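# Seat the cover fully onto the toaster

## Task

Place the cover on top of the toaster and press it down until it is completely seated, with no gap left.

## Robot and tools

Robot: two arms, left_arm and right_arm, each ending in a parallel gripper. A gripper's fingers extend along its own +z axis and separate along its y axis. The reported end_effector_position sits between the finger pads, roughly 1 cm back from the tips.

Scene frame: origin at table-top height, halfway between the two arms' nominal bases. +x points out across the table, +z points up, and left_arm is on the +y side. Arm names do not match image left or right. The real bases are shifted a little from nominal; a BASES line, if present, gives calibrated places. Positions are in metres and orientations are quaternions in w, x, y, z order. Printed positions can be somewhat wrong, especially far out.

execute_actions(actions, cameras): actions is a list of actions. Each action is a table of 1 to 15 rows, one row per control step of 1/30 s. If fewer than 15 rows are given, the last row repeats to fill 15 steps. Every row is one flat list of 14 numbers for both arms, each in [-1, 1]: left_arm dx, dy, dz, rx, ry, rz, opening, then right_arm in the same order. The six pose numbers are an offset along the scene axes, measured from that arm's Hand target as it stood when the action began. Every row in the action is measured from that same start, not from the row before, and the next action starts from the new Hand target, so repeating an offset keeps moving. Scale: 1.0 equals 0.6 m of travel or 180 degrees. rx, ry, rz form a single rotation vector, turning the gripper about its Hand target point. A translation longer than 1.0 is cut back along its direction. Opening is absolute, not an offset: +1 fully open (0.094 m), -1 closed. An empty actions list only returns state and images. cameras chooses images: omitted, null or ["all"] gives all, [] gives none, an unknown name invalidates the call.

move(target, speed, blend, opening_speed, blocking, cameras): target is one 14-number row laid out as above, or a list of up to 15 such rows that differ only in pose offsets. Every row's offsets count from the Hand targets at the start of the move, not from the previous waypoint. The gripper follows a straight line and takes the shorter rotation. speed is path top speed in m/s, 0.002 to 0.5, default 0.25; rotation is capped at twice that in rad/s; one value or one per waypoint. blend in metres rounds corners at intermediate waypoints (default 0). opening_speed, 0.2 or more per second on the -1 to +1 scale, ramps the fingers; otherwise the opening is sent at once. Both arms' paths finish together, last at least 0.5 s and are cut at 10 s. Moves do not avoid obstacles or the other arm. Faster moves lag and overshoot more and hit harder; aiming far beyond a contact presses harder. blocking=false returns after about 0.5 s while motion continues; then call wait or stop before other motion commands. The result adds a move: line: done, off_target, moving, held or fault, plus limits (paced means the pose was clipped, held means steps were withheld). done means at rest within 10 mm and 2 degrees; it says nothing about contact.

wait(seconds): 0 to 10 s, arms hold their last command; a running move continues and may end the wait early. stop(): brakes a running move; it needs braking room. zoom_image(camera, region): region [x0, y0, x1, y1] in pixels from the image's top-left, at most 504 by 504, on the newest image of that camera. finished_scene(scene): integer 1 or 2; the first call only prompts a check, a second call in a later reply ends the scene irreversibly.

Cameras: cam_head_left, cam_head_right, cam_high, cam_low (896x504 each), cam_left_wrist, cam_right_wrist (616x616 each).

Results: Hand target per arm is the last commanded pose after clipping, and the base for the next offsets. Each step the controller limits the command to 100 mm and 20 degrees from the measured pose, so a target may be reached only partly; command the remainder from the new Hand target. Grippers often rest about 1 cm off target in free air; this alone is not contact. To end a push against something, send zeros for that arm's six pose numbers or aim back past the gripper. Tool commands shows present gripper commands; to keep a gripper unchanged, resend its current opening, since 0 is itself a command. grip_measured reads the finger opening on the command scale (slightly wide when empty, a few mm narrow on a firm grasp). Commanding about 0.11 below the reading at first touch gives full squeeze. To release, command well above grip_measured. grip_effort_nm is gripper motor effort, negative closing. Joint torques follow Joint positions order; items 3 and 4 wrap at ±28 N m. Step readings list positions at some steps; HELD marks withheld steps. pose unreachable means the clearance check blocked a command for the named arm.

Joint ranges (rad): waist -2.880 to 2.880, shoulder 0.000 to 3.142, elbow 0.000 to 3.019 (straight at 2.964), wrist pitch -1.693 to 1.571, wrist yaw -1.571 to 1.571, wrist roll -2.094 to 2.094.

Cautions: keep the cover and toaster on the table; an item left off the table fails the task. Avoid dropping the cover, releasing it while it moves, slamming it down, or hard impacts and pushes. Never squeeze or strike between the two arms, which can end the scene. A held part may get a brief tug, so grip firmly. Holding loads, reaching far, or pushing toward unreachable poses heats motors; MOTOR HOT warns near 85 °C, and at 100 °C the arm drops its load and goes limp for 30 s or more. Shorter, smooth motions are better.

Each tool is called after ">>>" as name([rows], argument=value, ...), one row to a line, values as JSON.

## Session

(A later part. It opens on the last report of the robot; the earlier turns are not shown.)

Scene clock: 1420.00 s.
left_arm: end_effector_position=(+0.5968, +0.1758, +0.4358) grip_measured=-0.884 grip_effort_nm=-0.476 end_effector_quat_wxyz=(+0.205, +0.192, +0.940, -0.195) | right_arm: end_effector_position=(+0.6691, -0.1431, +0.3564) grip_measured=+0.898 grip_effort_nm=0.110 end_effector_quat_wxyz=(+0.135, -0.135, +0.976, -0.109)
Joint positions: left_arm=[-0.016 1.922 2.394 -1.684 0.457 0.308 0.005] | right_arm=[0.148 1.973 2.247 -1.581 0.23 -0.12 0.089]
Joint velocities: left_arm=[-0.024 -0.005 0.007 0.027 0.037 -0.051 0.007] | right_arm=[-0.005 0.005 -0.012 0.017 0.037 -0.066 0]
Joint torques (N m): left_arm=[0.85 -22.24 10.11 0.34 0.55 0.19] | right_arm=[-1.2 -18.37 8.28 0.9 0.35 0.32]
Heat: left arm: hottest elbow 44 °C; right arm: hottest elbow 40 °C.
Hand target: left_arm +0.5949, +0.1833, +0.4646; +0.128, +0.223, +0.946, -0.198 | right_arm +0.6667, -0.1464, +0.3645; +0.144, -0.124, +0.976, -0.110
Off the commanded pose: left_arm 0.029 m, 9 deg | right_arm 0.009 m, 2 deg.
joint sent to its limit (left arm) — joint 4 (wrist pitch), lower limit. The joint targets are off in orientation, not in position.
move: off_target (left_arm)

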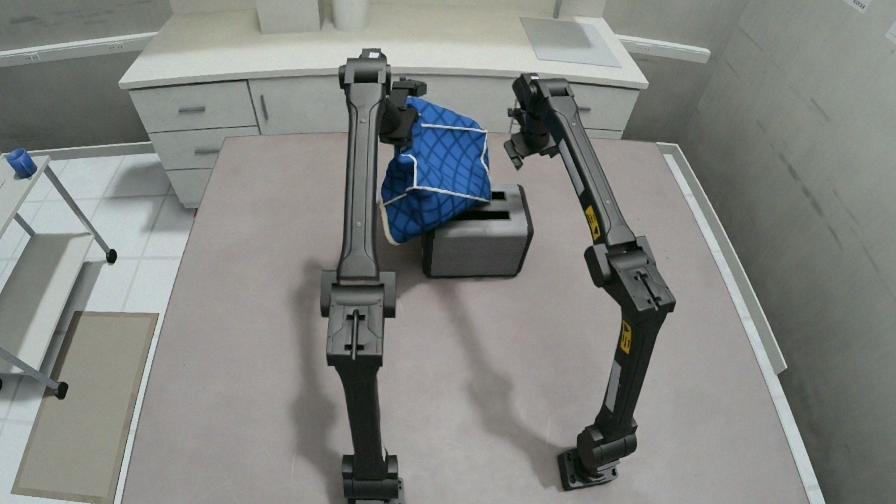

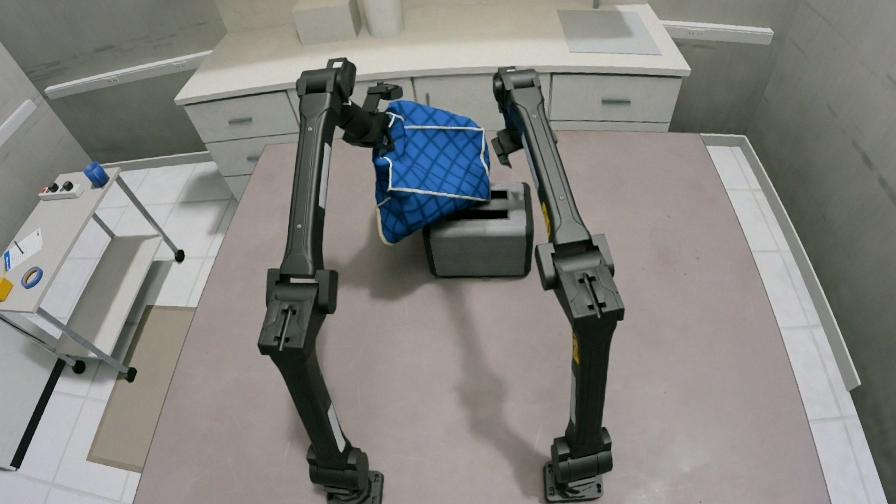

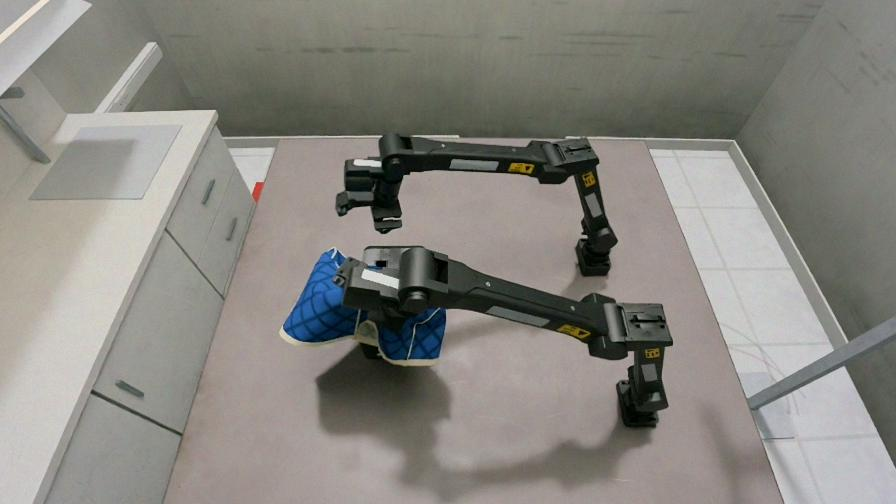

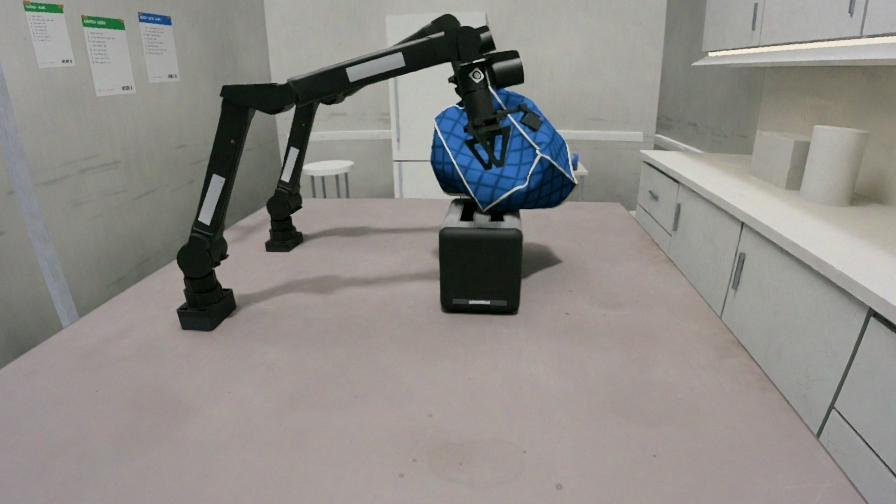

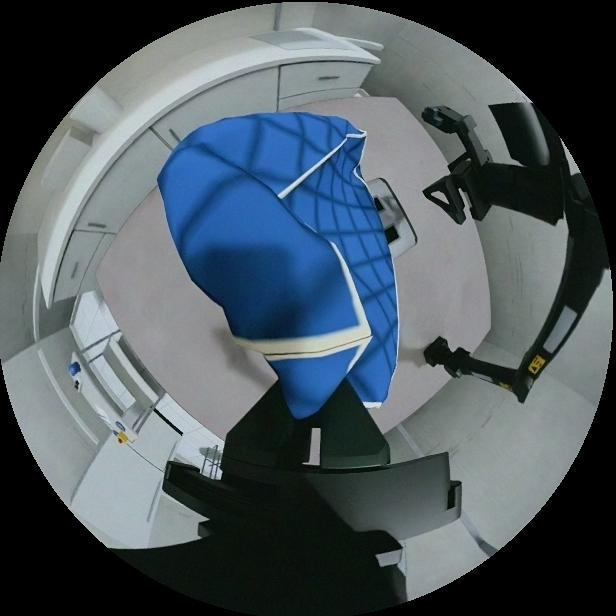

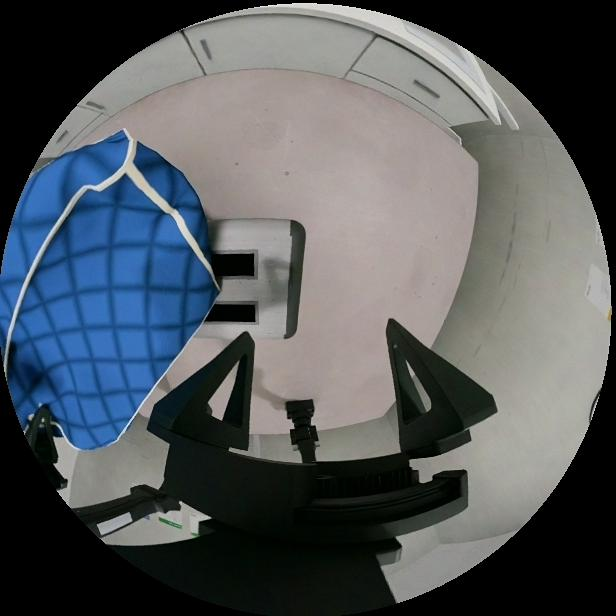

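>>> move(target=[0.03,-0.05,0.05,-0.05,0,-0.14,-0.885,0,0,0,0,0,0.06,0.9])

Scene clock: 1426.10 s.
left_arm: end_effector_position=(+0.6073, +0.1465, +0.4819) grip_measured=-0.884 grip_effort_nm=-1.004 end_effector_quat_wxyz=(+0.292, +0.326, +0.857, -0.273) | right_arm: end_effector_position=(+0.6706, -0.1392, +0.3512) grip_measured=+0.898 grip_effort_nm=0.110 end_effector_quat_wxyz=(+0.142, -0.214, +0.962, -0.096)
Joint positions: left_arm=[-0.003 1.978 2.533 -1.684 0.718 0.56 0.005] | right_arm=[0.141 1.947 2.192 -1.521 0.178 -0.288 0.089]
Joint velocities: left_arm=[0.005 -0.005 -0.002 -0.027 0.022 -0.066 0] | right_arm=[-0.024 -0.005 0.027 -0.002 -0.007 0.051 0]
Joint torques (N m): left_arm=[0.79 -20.31 10.39 0.35 0.74 0.18] | right_arm=[-1.96 -18.78 8.32 0.98 -0.05 -0.02]
Heat: left arm: hottest elbow 44 °C; right arm: hottest elbow 39 °C.
Hand target: left_arm +0.6125, +0.1531, +0.4949; +0.135, +0.399, +0.859, -0.291 | right_arm +0.6669, -0.1465, +0.3648; +0.154, -0.215, +0.960, -0.096
Off the commanded pose: left_arm 0.015 m, 24 deg; orientation clipped | right_arm 0.016 m, 1 deg.
joint sent to its limit (left arm) — joint 4 (wrist pitch), lower limit. The joint targets are off in orientation, not in position.
move: off_target (left_arm, right_arm); limits=paced

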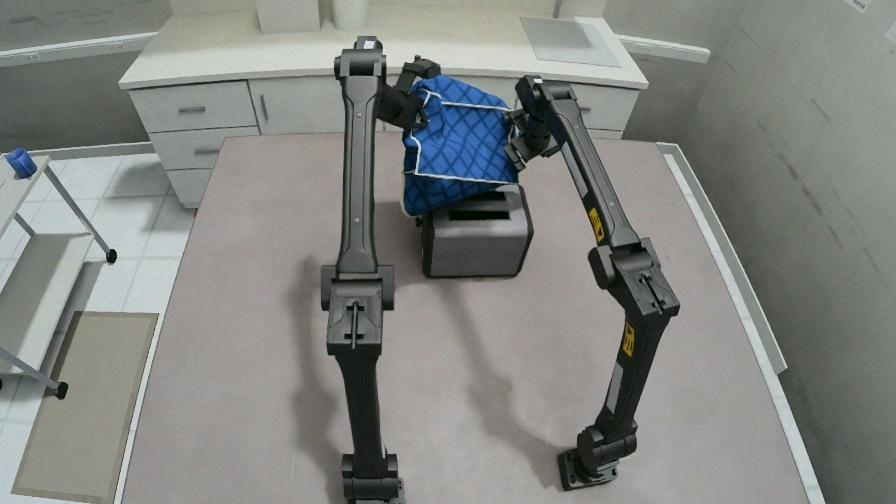

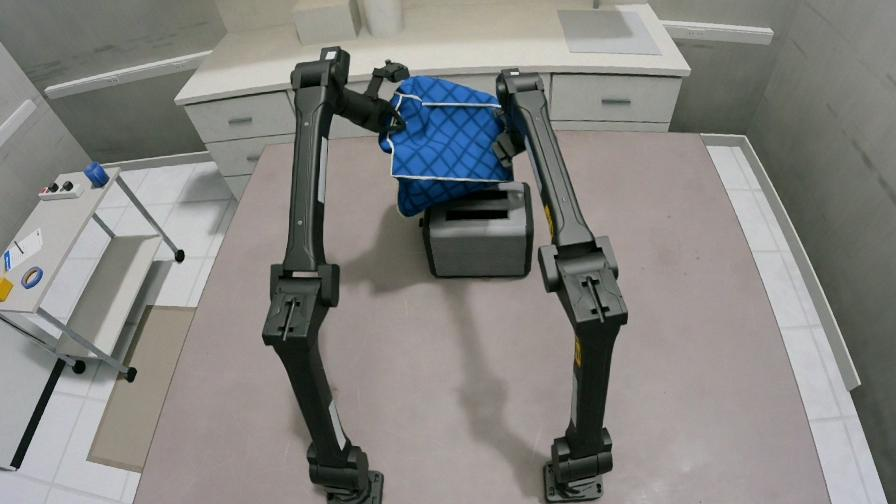

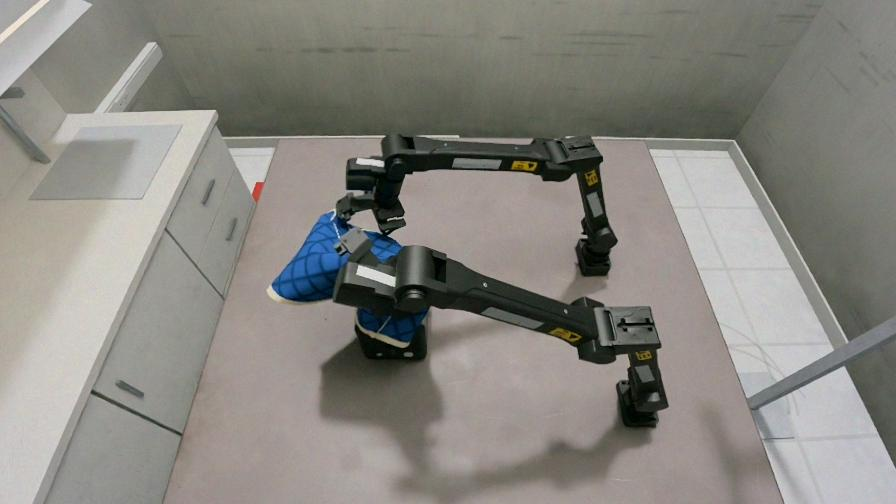

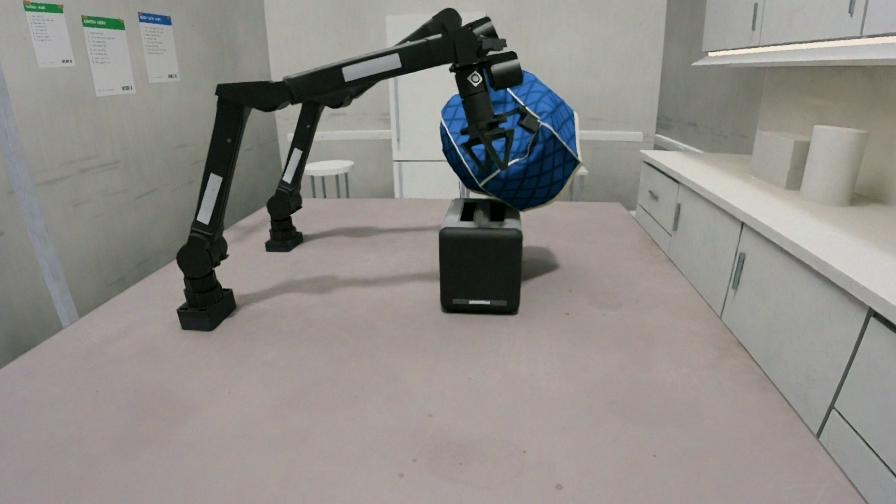

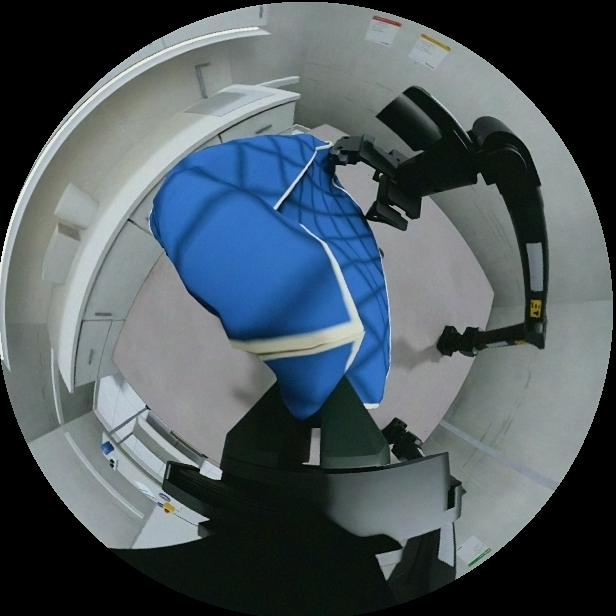

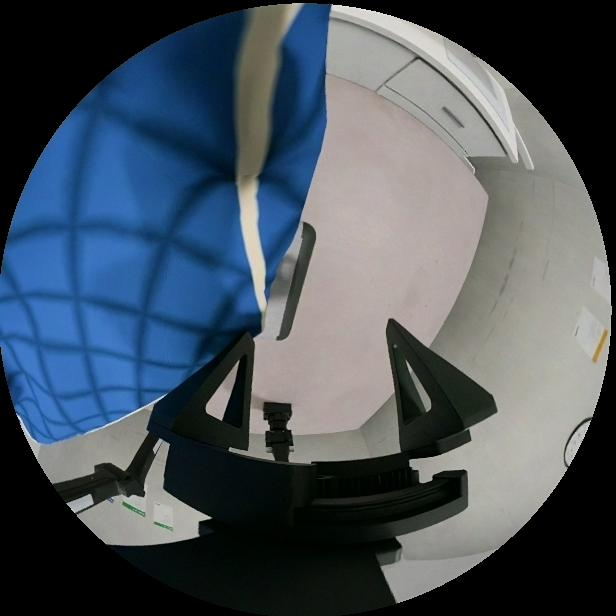

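>>> move([
  [0,0,0,0,0,0,-0.885,-0.02,0,0.14,0,0,0,0.9],
  [0,0,0,0,0,0,-0.885,0.07,0.085,0.14,0,0,0,0.9],
  [0,0,0,0,0,0,-0.885,0.07,0.085,-0.02,0,0,0,0.9],
])

Scene clock: 1432.70 s.
left_arm: end_effector_position=(+0.6073, +0.1464, +0.4814) grip_measured=-0.881 grip_effort_nm=-0.935 end_effector_quat_wxyz=(+0.292, +0.327, +0.857, -0.273) | right_arm: end_effector_position=(+0.7047, -0.0952, +0.3647) grip_measured=+0.898 grip_effort_nm=0.120 end_effector_quat_wxyz=(+0.161, -0.221, +0.957, -0.097)
Joint positions: left_arm=[-0.003 1.979 2.533 -1.685 0.719 0.563 0.006] | right_arm=[0.197 2.103 2.476 -1.617 0.194 -0.251 0.089]
Joint velocities: left_arm=[0.005 -0.005 0.002 -0.007 -0.095 0.022 -0.001] | right_arm=[-0.015 0.005 0.002 0.002 0.022 -0.022 0]
Joint torques (N m): left_arm=[0.73 -19.9 10.36 0.38 0.73 0.19] | right_arm=[-1.08 -17.85 8.12 0.96 0.1 0.27]
Heat: left arm: hottest elbow 44 °C; right arm: hottest elbow 39 °C.
Hand target: left_arm +0.6124, +0.1530, +0.4951; +0.135, +0.399, +0.859, -0.292 | right_arm +0.7083, -0.0952, +0.3518; +0.154, -0.215, +0.960, -0.095
Off the commanded pose: left_arm 0.016 m, 20 deg | right_arm 0.013 m, 1 deg.
joint sent to its limit (left arm) — joint 4 (wrist pitch), lower limit. The joint targets are off in orientation, not in position.
move: off_target (left_arm, right_arm)

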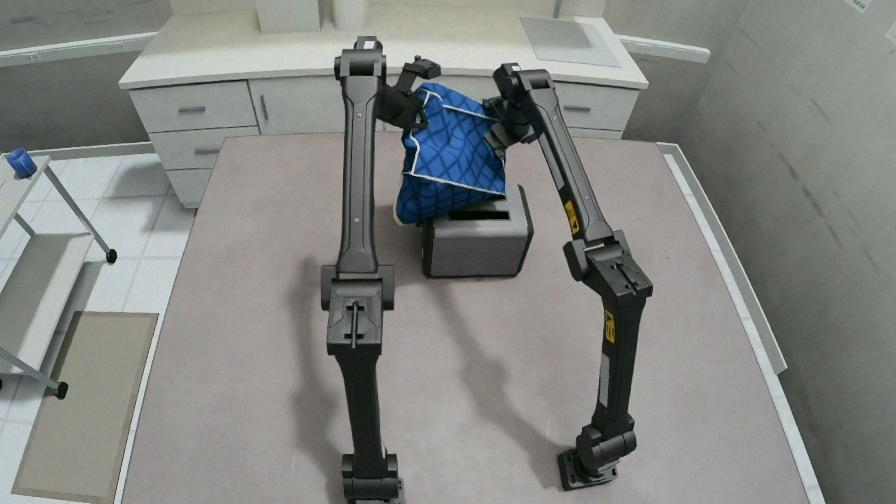

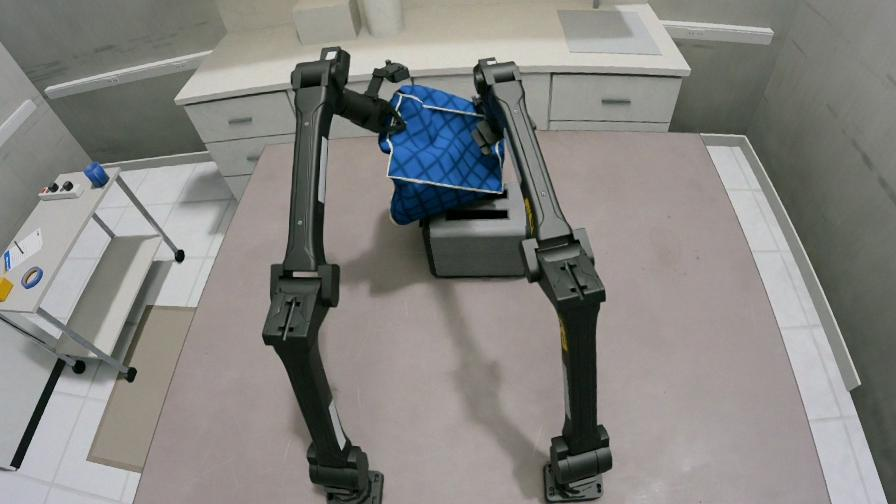

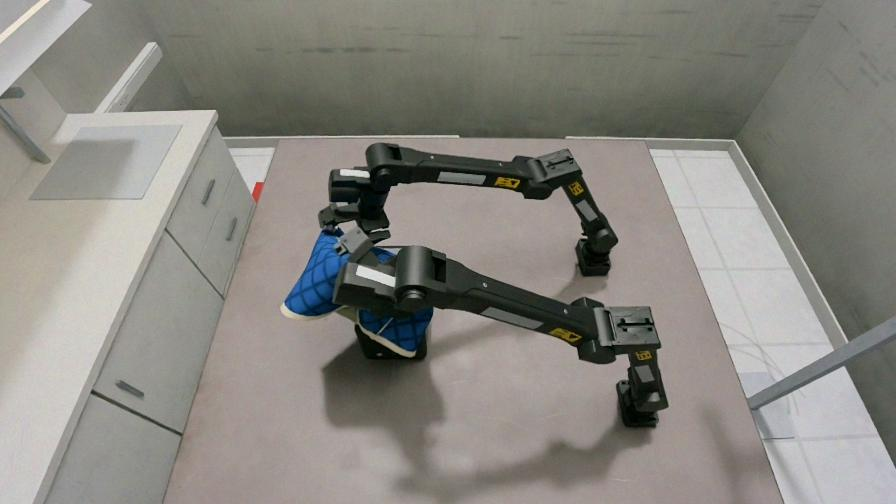

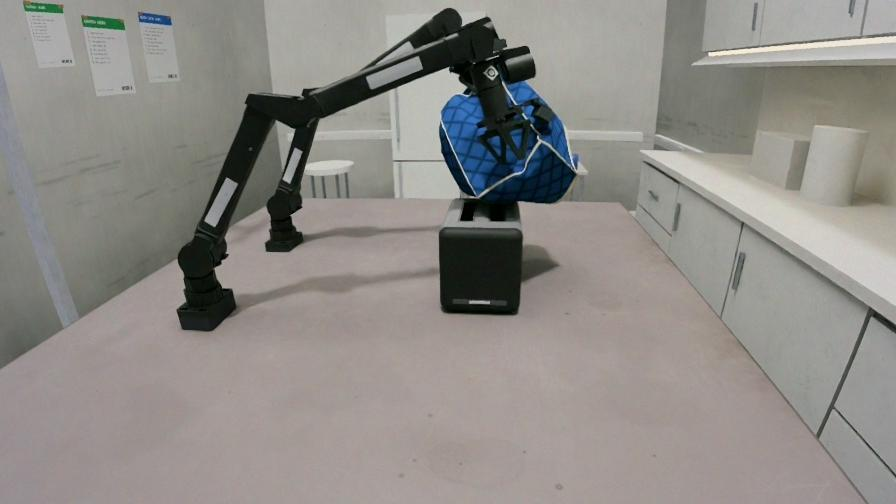

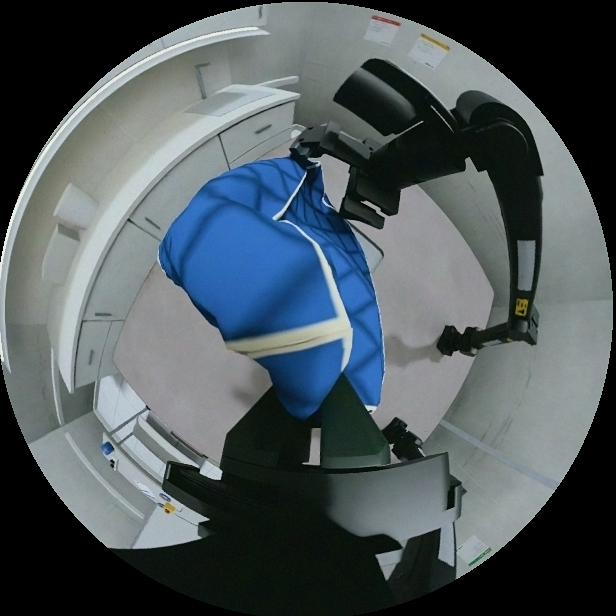

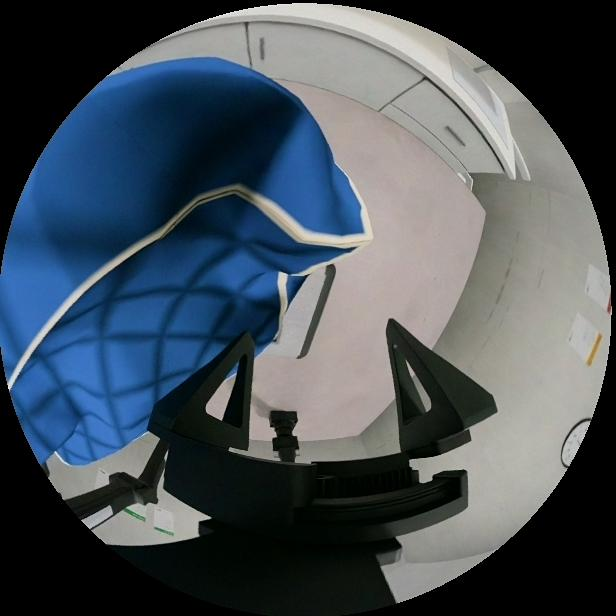

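>>> move([
  [0,0,0,0,0,0,-0.885,0,0,0.15,0,0,0,0.9],
  [0,0,0,0,0,0,-0.885,0,0.065,0.15,0,0,0,0.9],
  [0,0,0,0,0,0,-0.885,0,0.065,-0.03,0,0,0,0.9],
], cameras=["cam_right_wrist","cam_low"])

Scene clock: 1438.27 s.
left_arm: end_effector_position=(+0.6075, +0.1467, +0.4812) grip_measured=-0.878 grip_effort_nm=-0.657 end_effector_quat_wxyz=(+0.292, +0.327, +0.857, -0.273) | right_arm: end_effector_position=(+0.7036, -0.0559, +0.3436) grip_measured=+0.898 grip_effort_nm=0.110 end_effector_quat_wxyz=(+0.157, -0.223, +0.957, -0.097)
Joint positions: left_arm=[-0.003 1.979 2.533 -1.685 0.719 0.563 0.006] | right_arm=[0.255 2.125 2.457 -1.595 0.211 -0.198 0.089]
Joint velocities: left_arm=[-0.005 -0.015 0.002 -0.002 -0.022 0.007 0.005] | right_arm=[-0.015 -0.005 -0.012 -0.002 -0.066 0.007 0]
Joint torques (N m): left_arm=[0.91 -20.19 10.39 0.43 0.72 0.18] | right_arm=[-1.2 -17.79 8.76 0.98 0.04 0.31]
Heat: left arm: hottest elbow 44 °C; right arm: hottest elbow 39 °C.
Hand target: left_arm +0.6125, +0.1532, +0.4950; +0.135, +0.399, +0.859, -0.291 | right_arm +0.7077, -0.0561, +0.3336; +0.154, -0.215, +0.960, -0.094
Off the commanded pose: left_arm 0.016 m, 20 deg | right_arm 0.011 m, 1 deg.
joint sent to its limit (left arm) — joint 4 (wrist pitch), lower limit. The joint targets are off in orientation, not in position.
move: off_target (left_arm, right_arm)
Images, in order (width x height): cam_low 896x504, cam_right_wrist 616x616.

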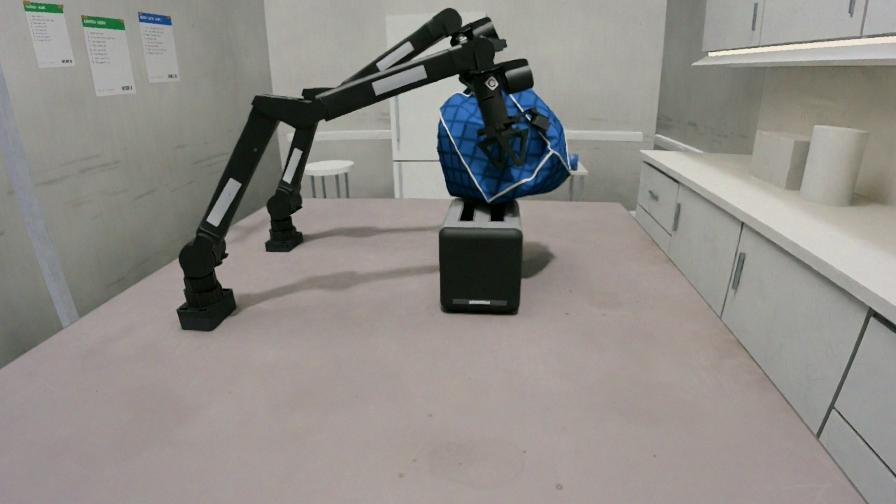

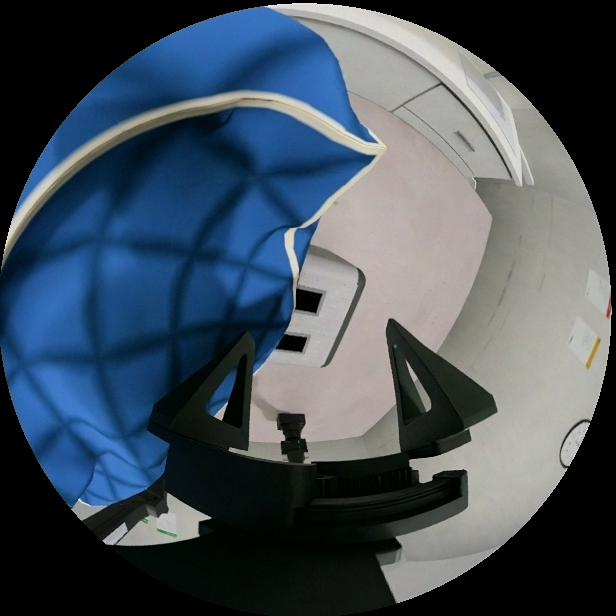

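>>> move([
  [0,0,0,0,0,0,-0.885,0,0,0.13,0,0,0,0.9],
  [0,0,0,0,0,0,-0.885,0.085,0.05,0.13,0,0,0,0.9],
  [0,0,0,0,0,0,-0.885,0.085,0.05,-0.08,0,0,0,0.9],
], cameras=["cam_right_wrist","cam_low"])

Scene clock: 1444.63 s.
left_arm: end_effector_position=(+0.6076, +0.1467, +0.4812) grip_measured=-0.878 grip_effort_nm=-0.872 end_effector_quat_wxyz=(+0.292, +0.327, +0.857, -0.273) | right_arm: end_effector_position=(+0.7564, -0.0352, +0.3117) grip_measured=+0.898 grip_effort_nm=0.110 end_effector_quat_wxyz=(+0.176, -0.215, +0.956, -0.096)
Joint positions: left_arm=[-0.003 1.979 2.533 -1.685 0.719 0.563 0.006] | right_arm=[0.262 2.383 2.828 -1.673 0.215 -0.18 0.089]
Joint velocities: left_arm=[-0.015 -0.015 0.007 -0.012 -0.007 -0.095 -0.001] | right_arm=[0.005 0.005 -0.012 -0.012 -0.066 -0.022 -0.001]
Joint torques (N m): left_arm=[0.73 -20.19 10.29 0.5 0.71 0.19] | right_arm=[-0.03 -18.61 8.38 0.47 0.11 0.32]
Heat: left arm: hottest elbow 44 °C; right arm: hottest elbow 38 °C.
Hand target: left_arm +0.6126, +0.1532, +0.4949; +0.135, +0.399, +0.859, -0.291 | right_arm +0.7577, -0.0261, +0.2844; +0.154, -0.215, +0.960, -0.094
Off the commanded pose: left_arm 0.016 m, 20 deg | right_arm 0.028 m, 3 deg.
elbow stopped short (right arm): the move would have taken joint 3 (elbow) straighter than the controller allows.
joint sent to its limit (left arm) — joint 4 (wrist pitch), lower limit. The joint targets are off in orientation, not in position.
joint sent to its limit (right arm) — joint 4 (wrist pitch), lower limit. The joint targets still meet the commanded pose.
move: off_target (left_arm, right_arm)
Images, in order (width x height): cam_low 896x504, cam_right_wrist 616x616.

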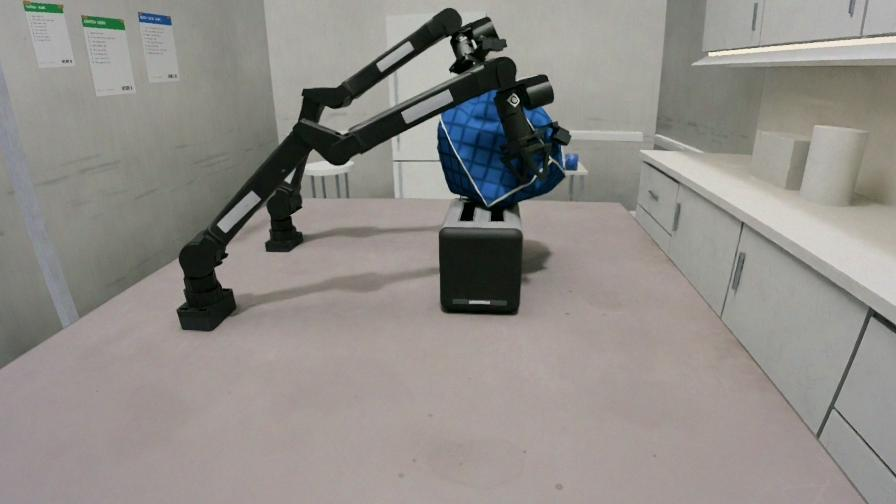

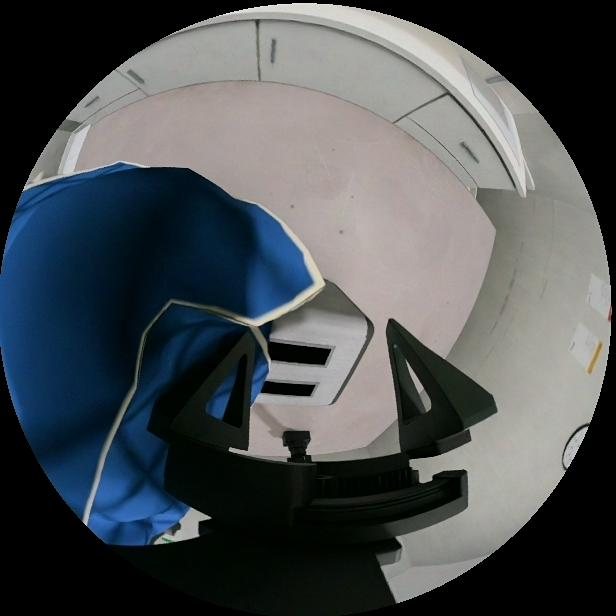

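>>> move([
  [0,0,0,0,0,0,-0.885,0,0,0.12,0,0,0,0.9],
  [0,0,0,0,0,0,-0.885,0,0.045,0.12,0,0,0,0.9],
  [0,0,0,0,0,0,-0.885,0,0.045,-0.04,0,0,0,0.9],
], cameras=["cam_right_wrist"])

>>> move(target=[0,0,0,0,0,0,-0.885,0,0,0,0,0,0,-0.99], cameras=["cam_right_wrist","cam_low"])

Scene clock: 1451.23 s.
left_arm: end_effector_position=(+0.6076, +0.1466, +0.4816) grip_measured=-0.883 grip_effort_nm=-0.979 end_effector_quat_wxyz=(+0.292, +0.327, +0.856, -0.273) | right_arm: end_effector_position=(+0.7539, -0.0066, +0.2872) grip_measured=+0.898 grip_effort_nm=0.110 end_effector_quat_wxyz=(+0.168, -0.216, +0.957, -0.094)
Joint positions: left_arm=[-0.003 1.979 2.534 -1.685 0.719 0.563 0.005] | right_arm=[0.3 2.39 2.776 -1.637 0.222 -0.144 0.089]
Joint velocities: left_arm=[-0.005 -0.005 0.012 -0.022 0.007 -0.007 0] | right_arm=[-0.005 0.005 -0.012 -0.002 -0.051 -0.037 0]
Joint torques (N m): left_arm=[0.91 -19.96 10.24 0.49 0.68 0.18] | right_arm=[-0.26 -19.02 7.95 1.03 0.17 0.31]
Heat: left arm: hottest elbow 45 °C; right arm: hottest elbow 38 °C.
Hand target: left_arm +0.6125, +0.1530, +0.4949; +0.135, +0.399, +0.859, -0.292 | right_arm +0.7572, +0.0009, +0.2604; +0.154, -0.215, +0.960, -0.094
Off the commanded pose: left_arm 0.016 m, 20 deg | right_arm 0.028 m, 2 deg.
elbow stopped short (right arm): the move would have taken joint 3 (elbow) straighter than the controller allows.
joint sent to its limit (left arm) — joint 4 (wrist pitch), lower limit. The joint targets are off in orientation, not in position.
move: off_target (left_arm, right_arm)
Images, in order (width x height): cam_right_wrist 616x616.

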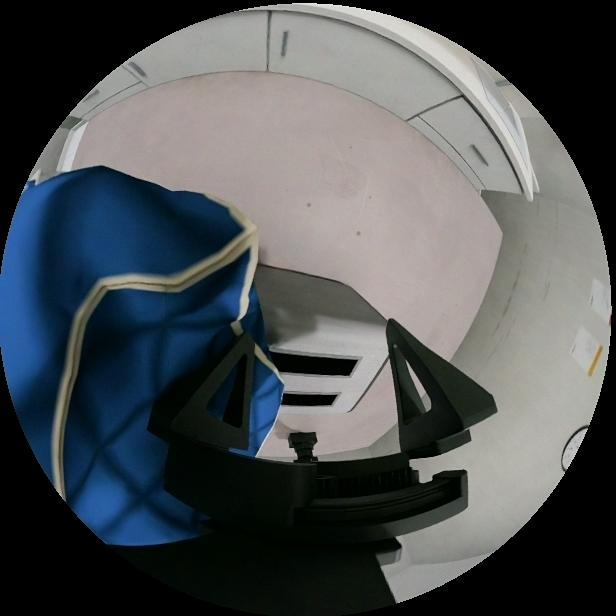

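Scene clock: 1452.30 s.
left_arm: end_effector_position=(+0.6076, +0.1466, +0.4816) grip_measured=-0.884 grip_effort_nm=-0.994 end_effector_quat_wxyz=(+0.292, +0.327, +0.856, -0.273) | right_arm: end_effector_position=(+0.7542, -0.0065, +0.2839) grip_measured=-0.988 grip_effort_nm=-0.125 end_effector_quat_wxyz=(+0.166, -0.215, +0.958, -0.094)
Joint positions: left_arm=[-0.003 1.979 2.534 -1.685 0.719 0.563 0.005] | right_arm=[0.3 2.39 2.768 -1.633 0.222 -0.141 0.001]
Joint velocities: left_arm=[0.005 0.005 0.002 0.002 -0.007 -0.037 -0.001] | right_arm=[-0.015 0.005 0.012 0.002 0.022 -0.022 0.002]
Joint torques (N m): left_arm=[0.38 -20.01 10.25 0.39 0.7 0.17] | right_arm=[-0.26 -18.9 8.66 0.9 0.16 0.29]
Heat: left arm: hottest elbow 46 °C; right arm: hottest elbow 38 °C.
Hand target: left_arm +0.6125, +0.1530, +0.4949; +0.135, +0.399, +0.859, -0.292 | right_arm +0.7572, +0.0009, +0.2604; +0.154, -0.215, +0.960, -0.093
Off the commanded pose: left_arm 0.016 m, 20 deg | right_arm 0.025 m, 1 deg.
joint sent to its limit (left arm) — joint 4 (wrist pitch), lower limit. The joint targets are off in orientation, not in position.
move: off_target (left_arm, right_arm)
Images, in order (width x height): cam_low 896x504, cam_right_wrist 616x616.

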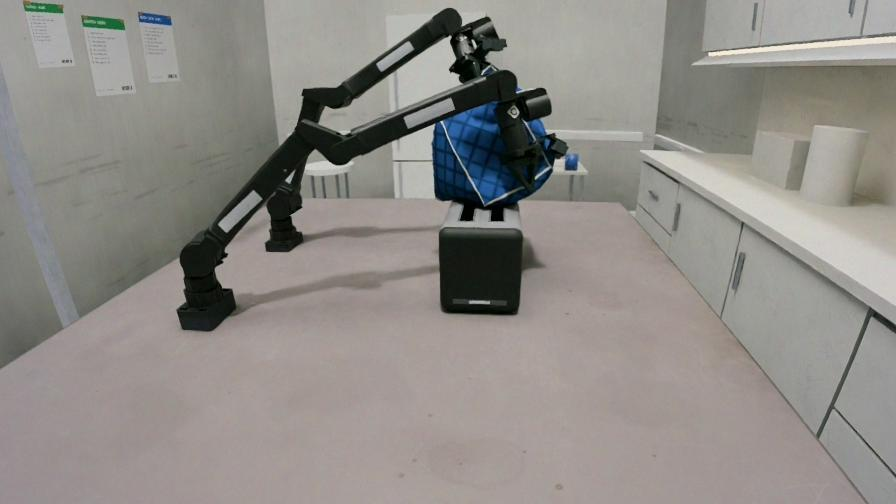

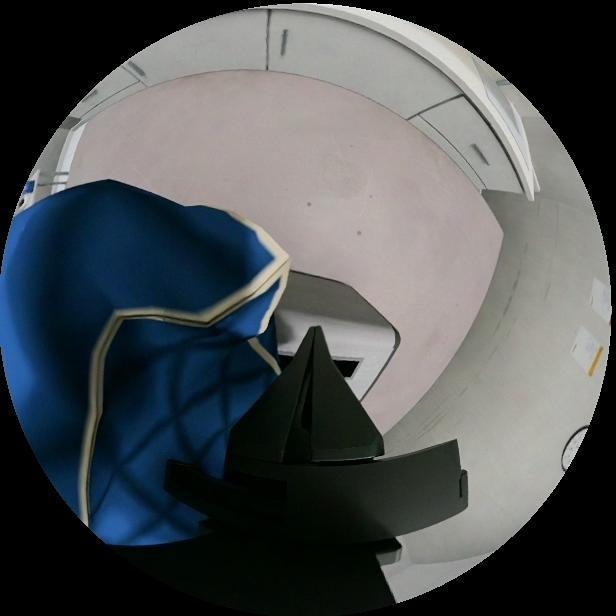

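>>> move([
  [0,0,0,0,0,0,-0.885,0,-0.03,0.12,0,0,0,0.9],
  [0,0,0,0,0,0,-0.885,-0.08,-0.22,0.12,0.22,0,0,0.9],
], cameras=["cam_right_wrist","cam_low","cam_head_right"])

Scene clock: 1461.90 s.
left_arm: end_effector_position=(+0.6075, +0.1465, +0.4817) grip_measured=-0.881 grip_effort_nm=-0.935 end_effector_quat_wxyz=(+0.292, +0.327, +0.856, -0.273) | right_arm: end_effector_position=(+0.7154, -0.1318, +0.3173) grip_measured=+0.898 grip_effort_nm=0.110 end_effector_quat_wxyz=(+0.201, -0.143, +0.941, +0.234)
Joint positions: left_arm=[-0.003 1.979 2.534 -1.685 0.72 0.563 0.006] | right_arm=[-0.022 2.016 2.145 -1.326 -0.515 -0.187 0.089]
Joint velocities: left_arm=[0.005 -0.015 -0.002 0.022 -0.007 0.037 -0.002] | right_arm=[-0.015 -0.005 -0.002 -0.007 0.037 -0.007 0]
Joint torques (N m): left_arm=[0.67 -20.37 10.14 0.47 0.7 0.19] | right_arm=[-0.97 -19.84 8.61 1.07 -0.52 -0.04]
Heat: left arm: hottest elbow 47 °C; right arm: hottest elbow 38 °C.
Hand target: left_arm +0.6125, +0.1530, +0.4949; +0.135, +0.399, +0.859, -0.292 | right_arm +0.7109, -0.1316, +0.3340; +0.216, -0.151, +0.936, +0.233
Off the commanded pose: left_arm 0.016 m, 20 deg | right_arm 0.016 m, 2 deg.
joint sent to its limit (left arm) — joint 4 (wrist pitch), lower limit. The joint targets are off in orientation, not in position.
move: off_target (left_arm, right_arm)
Images, in order (width x height): cam_head_right 896x504, cam_low 896x504, cam_right_wrist 616x616.

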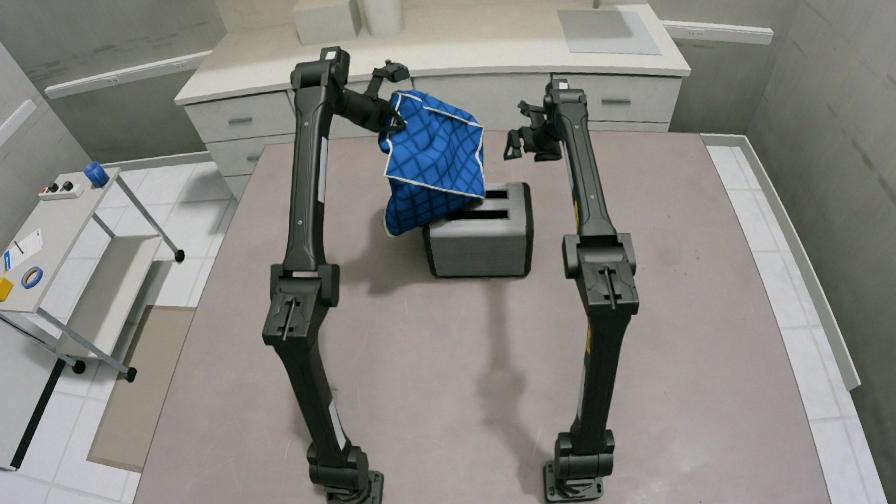

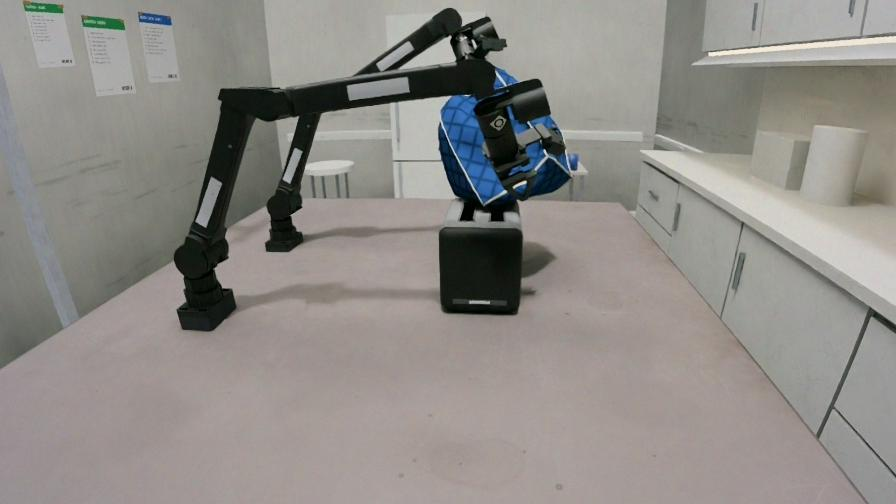

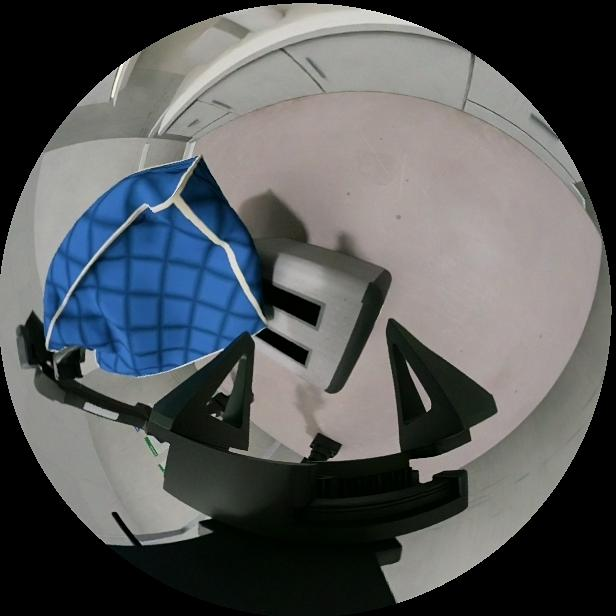

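>>> move(target=[0,0,0,0,0,0,-0.885,-0.05,0.06,0.04,0.06,0,0.12,0.9], cameras=["cam_right_wrist"])

Scene clock: 1469.43 s.
left_arm: end_effector_position=(+0.6075, +0.1465, +0.4817) grip_measured=-0.882 grip_effort_nm=-0.759 end_effector_quat_wxyz=(+0.292, +0.327, +0.856, -0.273) | right_arm: end_effector_position=(+0.6686, -0.0931, +0.3549) grip_measured=+0.898 grip_effort_nm=0.105 end_effector_quat_wxyz=(+0.170, -0.295, +0.869, +0.358)
Joint positions: left_arm=[-0.003 1.979 2.534 -1.685 0.72 0.563 0.006] | right_arm=[-0.022 2.063 2.275 -1.645 -0.806 -0.581 0.089]
Joint velocities: left_arm=[-0.015 -0.005 0.012 0.002 -0.037 0.066 0.021] | right_arm=[0.005 -0.005 -0.002 -0.002 -0.081 -0.007 -0.001]
Joint torques (N m): left_arm=[1.03 -20.19 10.32 0.5 0.69 0.15] | right_arm=[-1.2 -15.74 14.04 0.24 -0.69 -0.11]
Heat: left arm: hottest elbow 47 °C; right arm: hottest elbow 38 °C.
Hand target: left_arm +0.6125, +0.1531, +0.4949; +0.135, +0.399, +0.859, -0.292 | right_arm +0.6808, -0.0957, +0.3574; +0.181, -0.303, +0.865, +0.355
Off the commanded pose: left_arm 0.016 m, 20 deg | right_arm 0.013 m, 2 deg.
joint sent to its limit (left arm) — joint 4 (wrist pitch), lower limit. The joint targets are off in orientation, not in position.
move: off_target (left_arm, right_arm)
Images, in order (width x height): cam_right_wrist 616x616.

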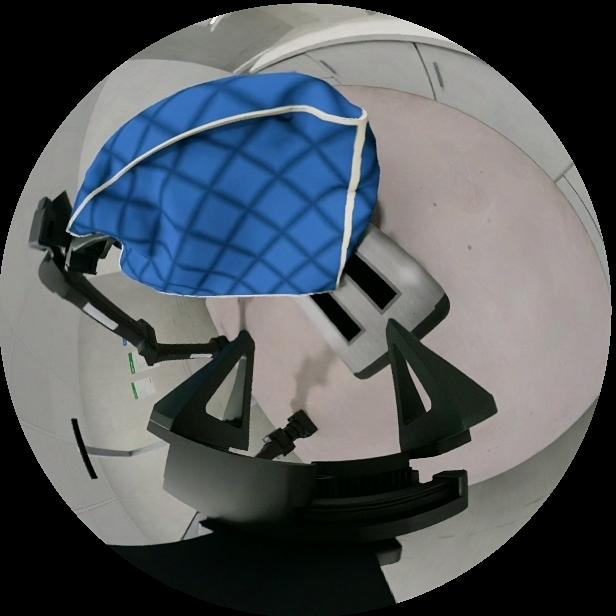

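>>> move(target=[0,0,0,0,0,0,-0.885,0.05,0.15,-0.06,0,0,0,0.9], cameras=["cam_right_wrist"])

Scene clock: 1480.30 s.
left_arm: end_effector_position=(+0.6075, +0.1465, +0.4817) grip_measured=-0.883 grip_effort_nm=-0.955 end_effector_quat_wxyz=(+0.292, +0.327, +0.856, -0.273) | right_arm: end_effector_position=(+0.6946, -0.0004, +0.3189) grip_measured=+0.898 grip_effort_nm=0.120 end_effector_quat_wxyz=(+0.172, -0.308, +0.863, +0.361)
Joint positions: left_arm=[-0.003 1.979 2.534 -1.685 0.72 0.563 0.006] | right_arm=[0.112 2.141 2.302 -1.472 -0.789 -0.428 0.089]
Joint velocities: left_arm=[-0.015 0.005 0.002 0.032 -0.022 0.066 -0.001] | right_arm=[-0.005 0.005 0.012 -0.002 -0.007 -0.007 -0.001]
Joint torques (N m): left_arm=[0.56 -19.9 10.21 0.44 0.66 0.17] | right_arm=[-1.73 -16.79 14.5 0.61 -0.34 0.24]
Heat: left arm: hottest elbow 48 °C; right arm: hottest elbow 40 °C.
Hand target: left_arm +0.6126, +0.1531, +0.4949; +0.135, +0.399, +0.859, -0.291 | right_arm +0.7100, -0.0053, +0.3218; +0.182, -0.303, +0.865, +0.357
Off the commanded pose: left_arm 0.016 m, 20 deg | right_arm 0.017 m, 1 deg.
joint sent to its limit (left arm) — joint 4 (wrist pitch), lower limit. The joint targets are off in orientation, not in position.
move: off_target (left_arm, right_arm)
Images, in order (width x height): cam_right_wrist 616x616.

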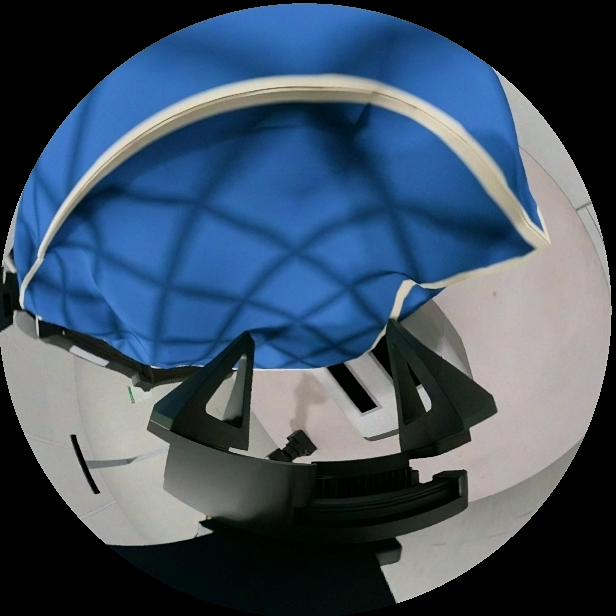

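>>> move([
  [0,0,0,0,0,0,-0.885,-0.01,-0.08,0.08,0,0,0,0.9],
  [0,0,0,0,0,0,-0.885,0.07,-0.115,0.05,0,0,0,0.9],
  [0,0,0,0,0,0,-0.885,0.085,0.005,-0.065,0,0,0,0.9],
], cameras=["cam_right_wrist"])

Scene clock: 1487.63 s.
left_arm: end_effector_position=(+0.6075, +0.1465, +0.4817) grip_measured=-0.880 grip_effort_nm=-0.901 end_effector_quat_wxyz=(+0.292, +0.327, +0.856, -0.273) | right_arm: end_effector_position=(+0.7498, +0.0010, +0.3004) grip_measured=+0.898 grip_effort_nm=0.105 end_effector_quat_wxyz=(+0.187, -0.313, +0.860, +0.357)
Joint positions: left_arm=[-0.003 1.979 2.534 -1.685 0.72 0.563 0.006] | right_arm=[0.103 2.386 2.687 -1.584 -0.791 -0.436 0.089]
Joint velocities: left_arm=[-0.005 -0.015 0.007 0.017 -0.007 0.051 -0.003] | right_arm=[-0.005 -0.024 0.007 0.002 0.007 0.095 0.001]
Joint torques (N m): left_arm=[0.56 -19.96 10.35 0.43 0.67 0.2] | right_arm=[-1.38 -18.78 10.95 0.91 -0.32 0.24]
Heat: left arm: hottest elbow 48 °C; right arm: hottest elbow 41 °C.
Hand target: left_arm +0.6126, +0.1531, +0.4949; +0.135, +0.399, +0.859, -0.291 | right_arm +0.7603, -0.0023, +0.2820; +0.182, -0.303, +0.865, +0.357
Off the commanded pose: left_arm 0.016 m, 20 deg | right_arm 0.021 m, 1 deg.
joint sent to its limit (left arm) — joint 4 (wrist pitch), lower limit. The joint targets are off in orientation, not in position.
move: off_target (left_arm, right_arm)
Images, in order (width x height): cam_right_wrist 616x616.

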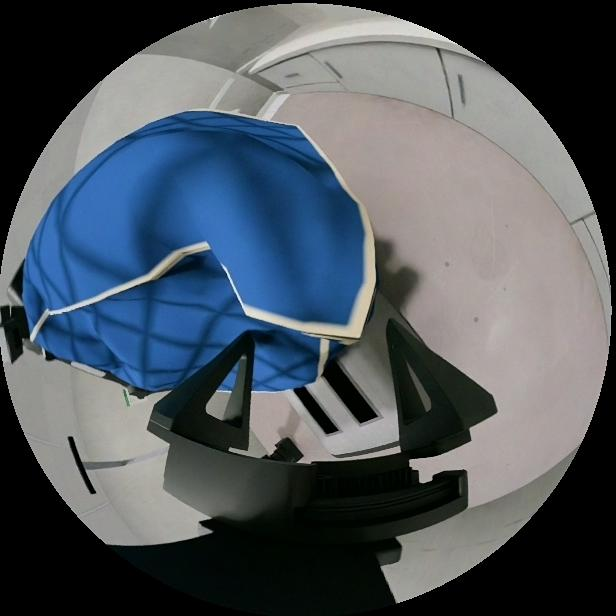

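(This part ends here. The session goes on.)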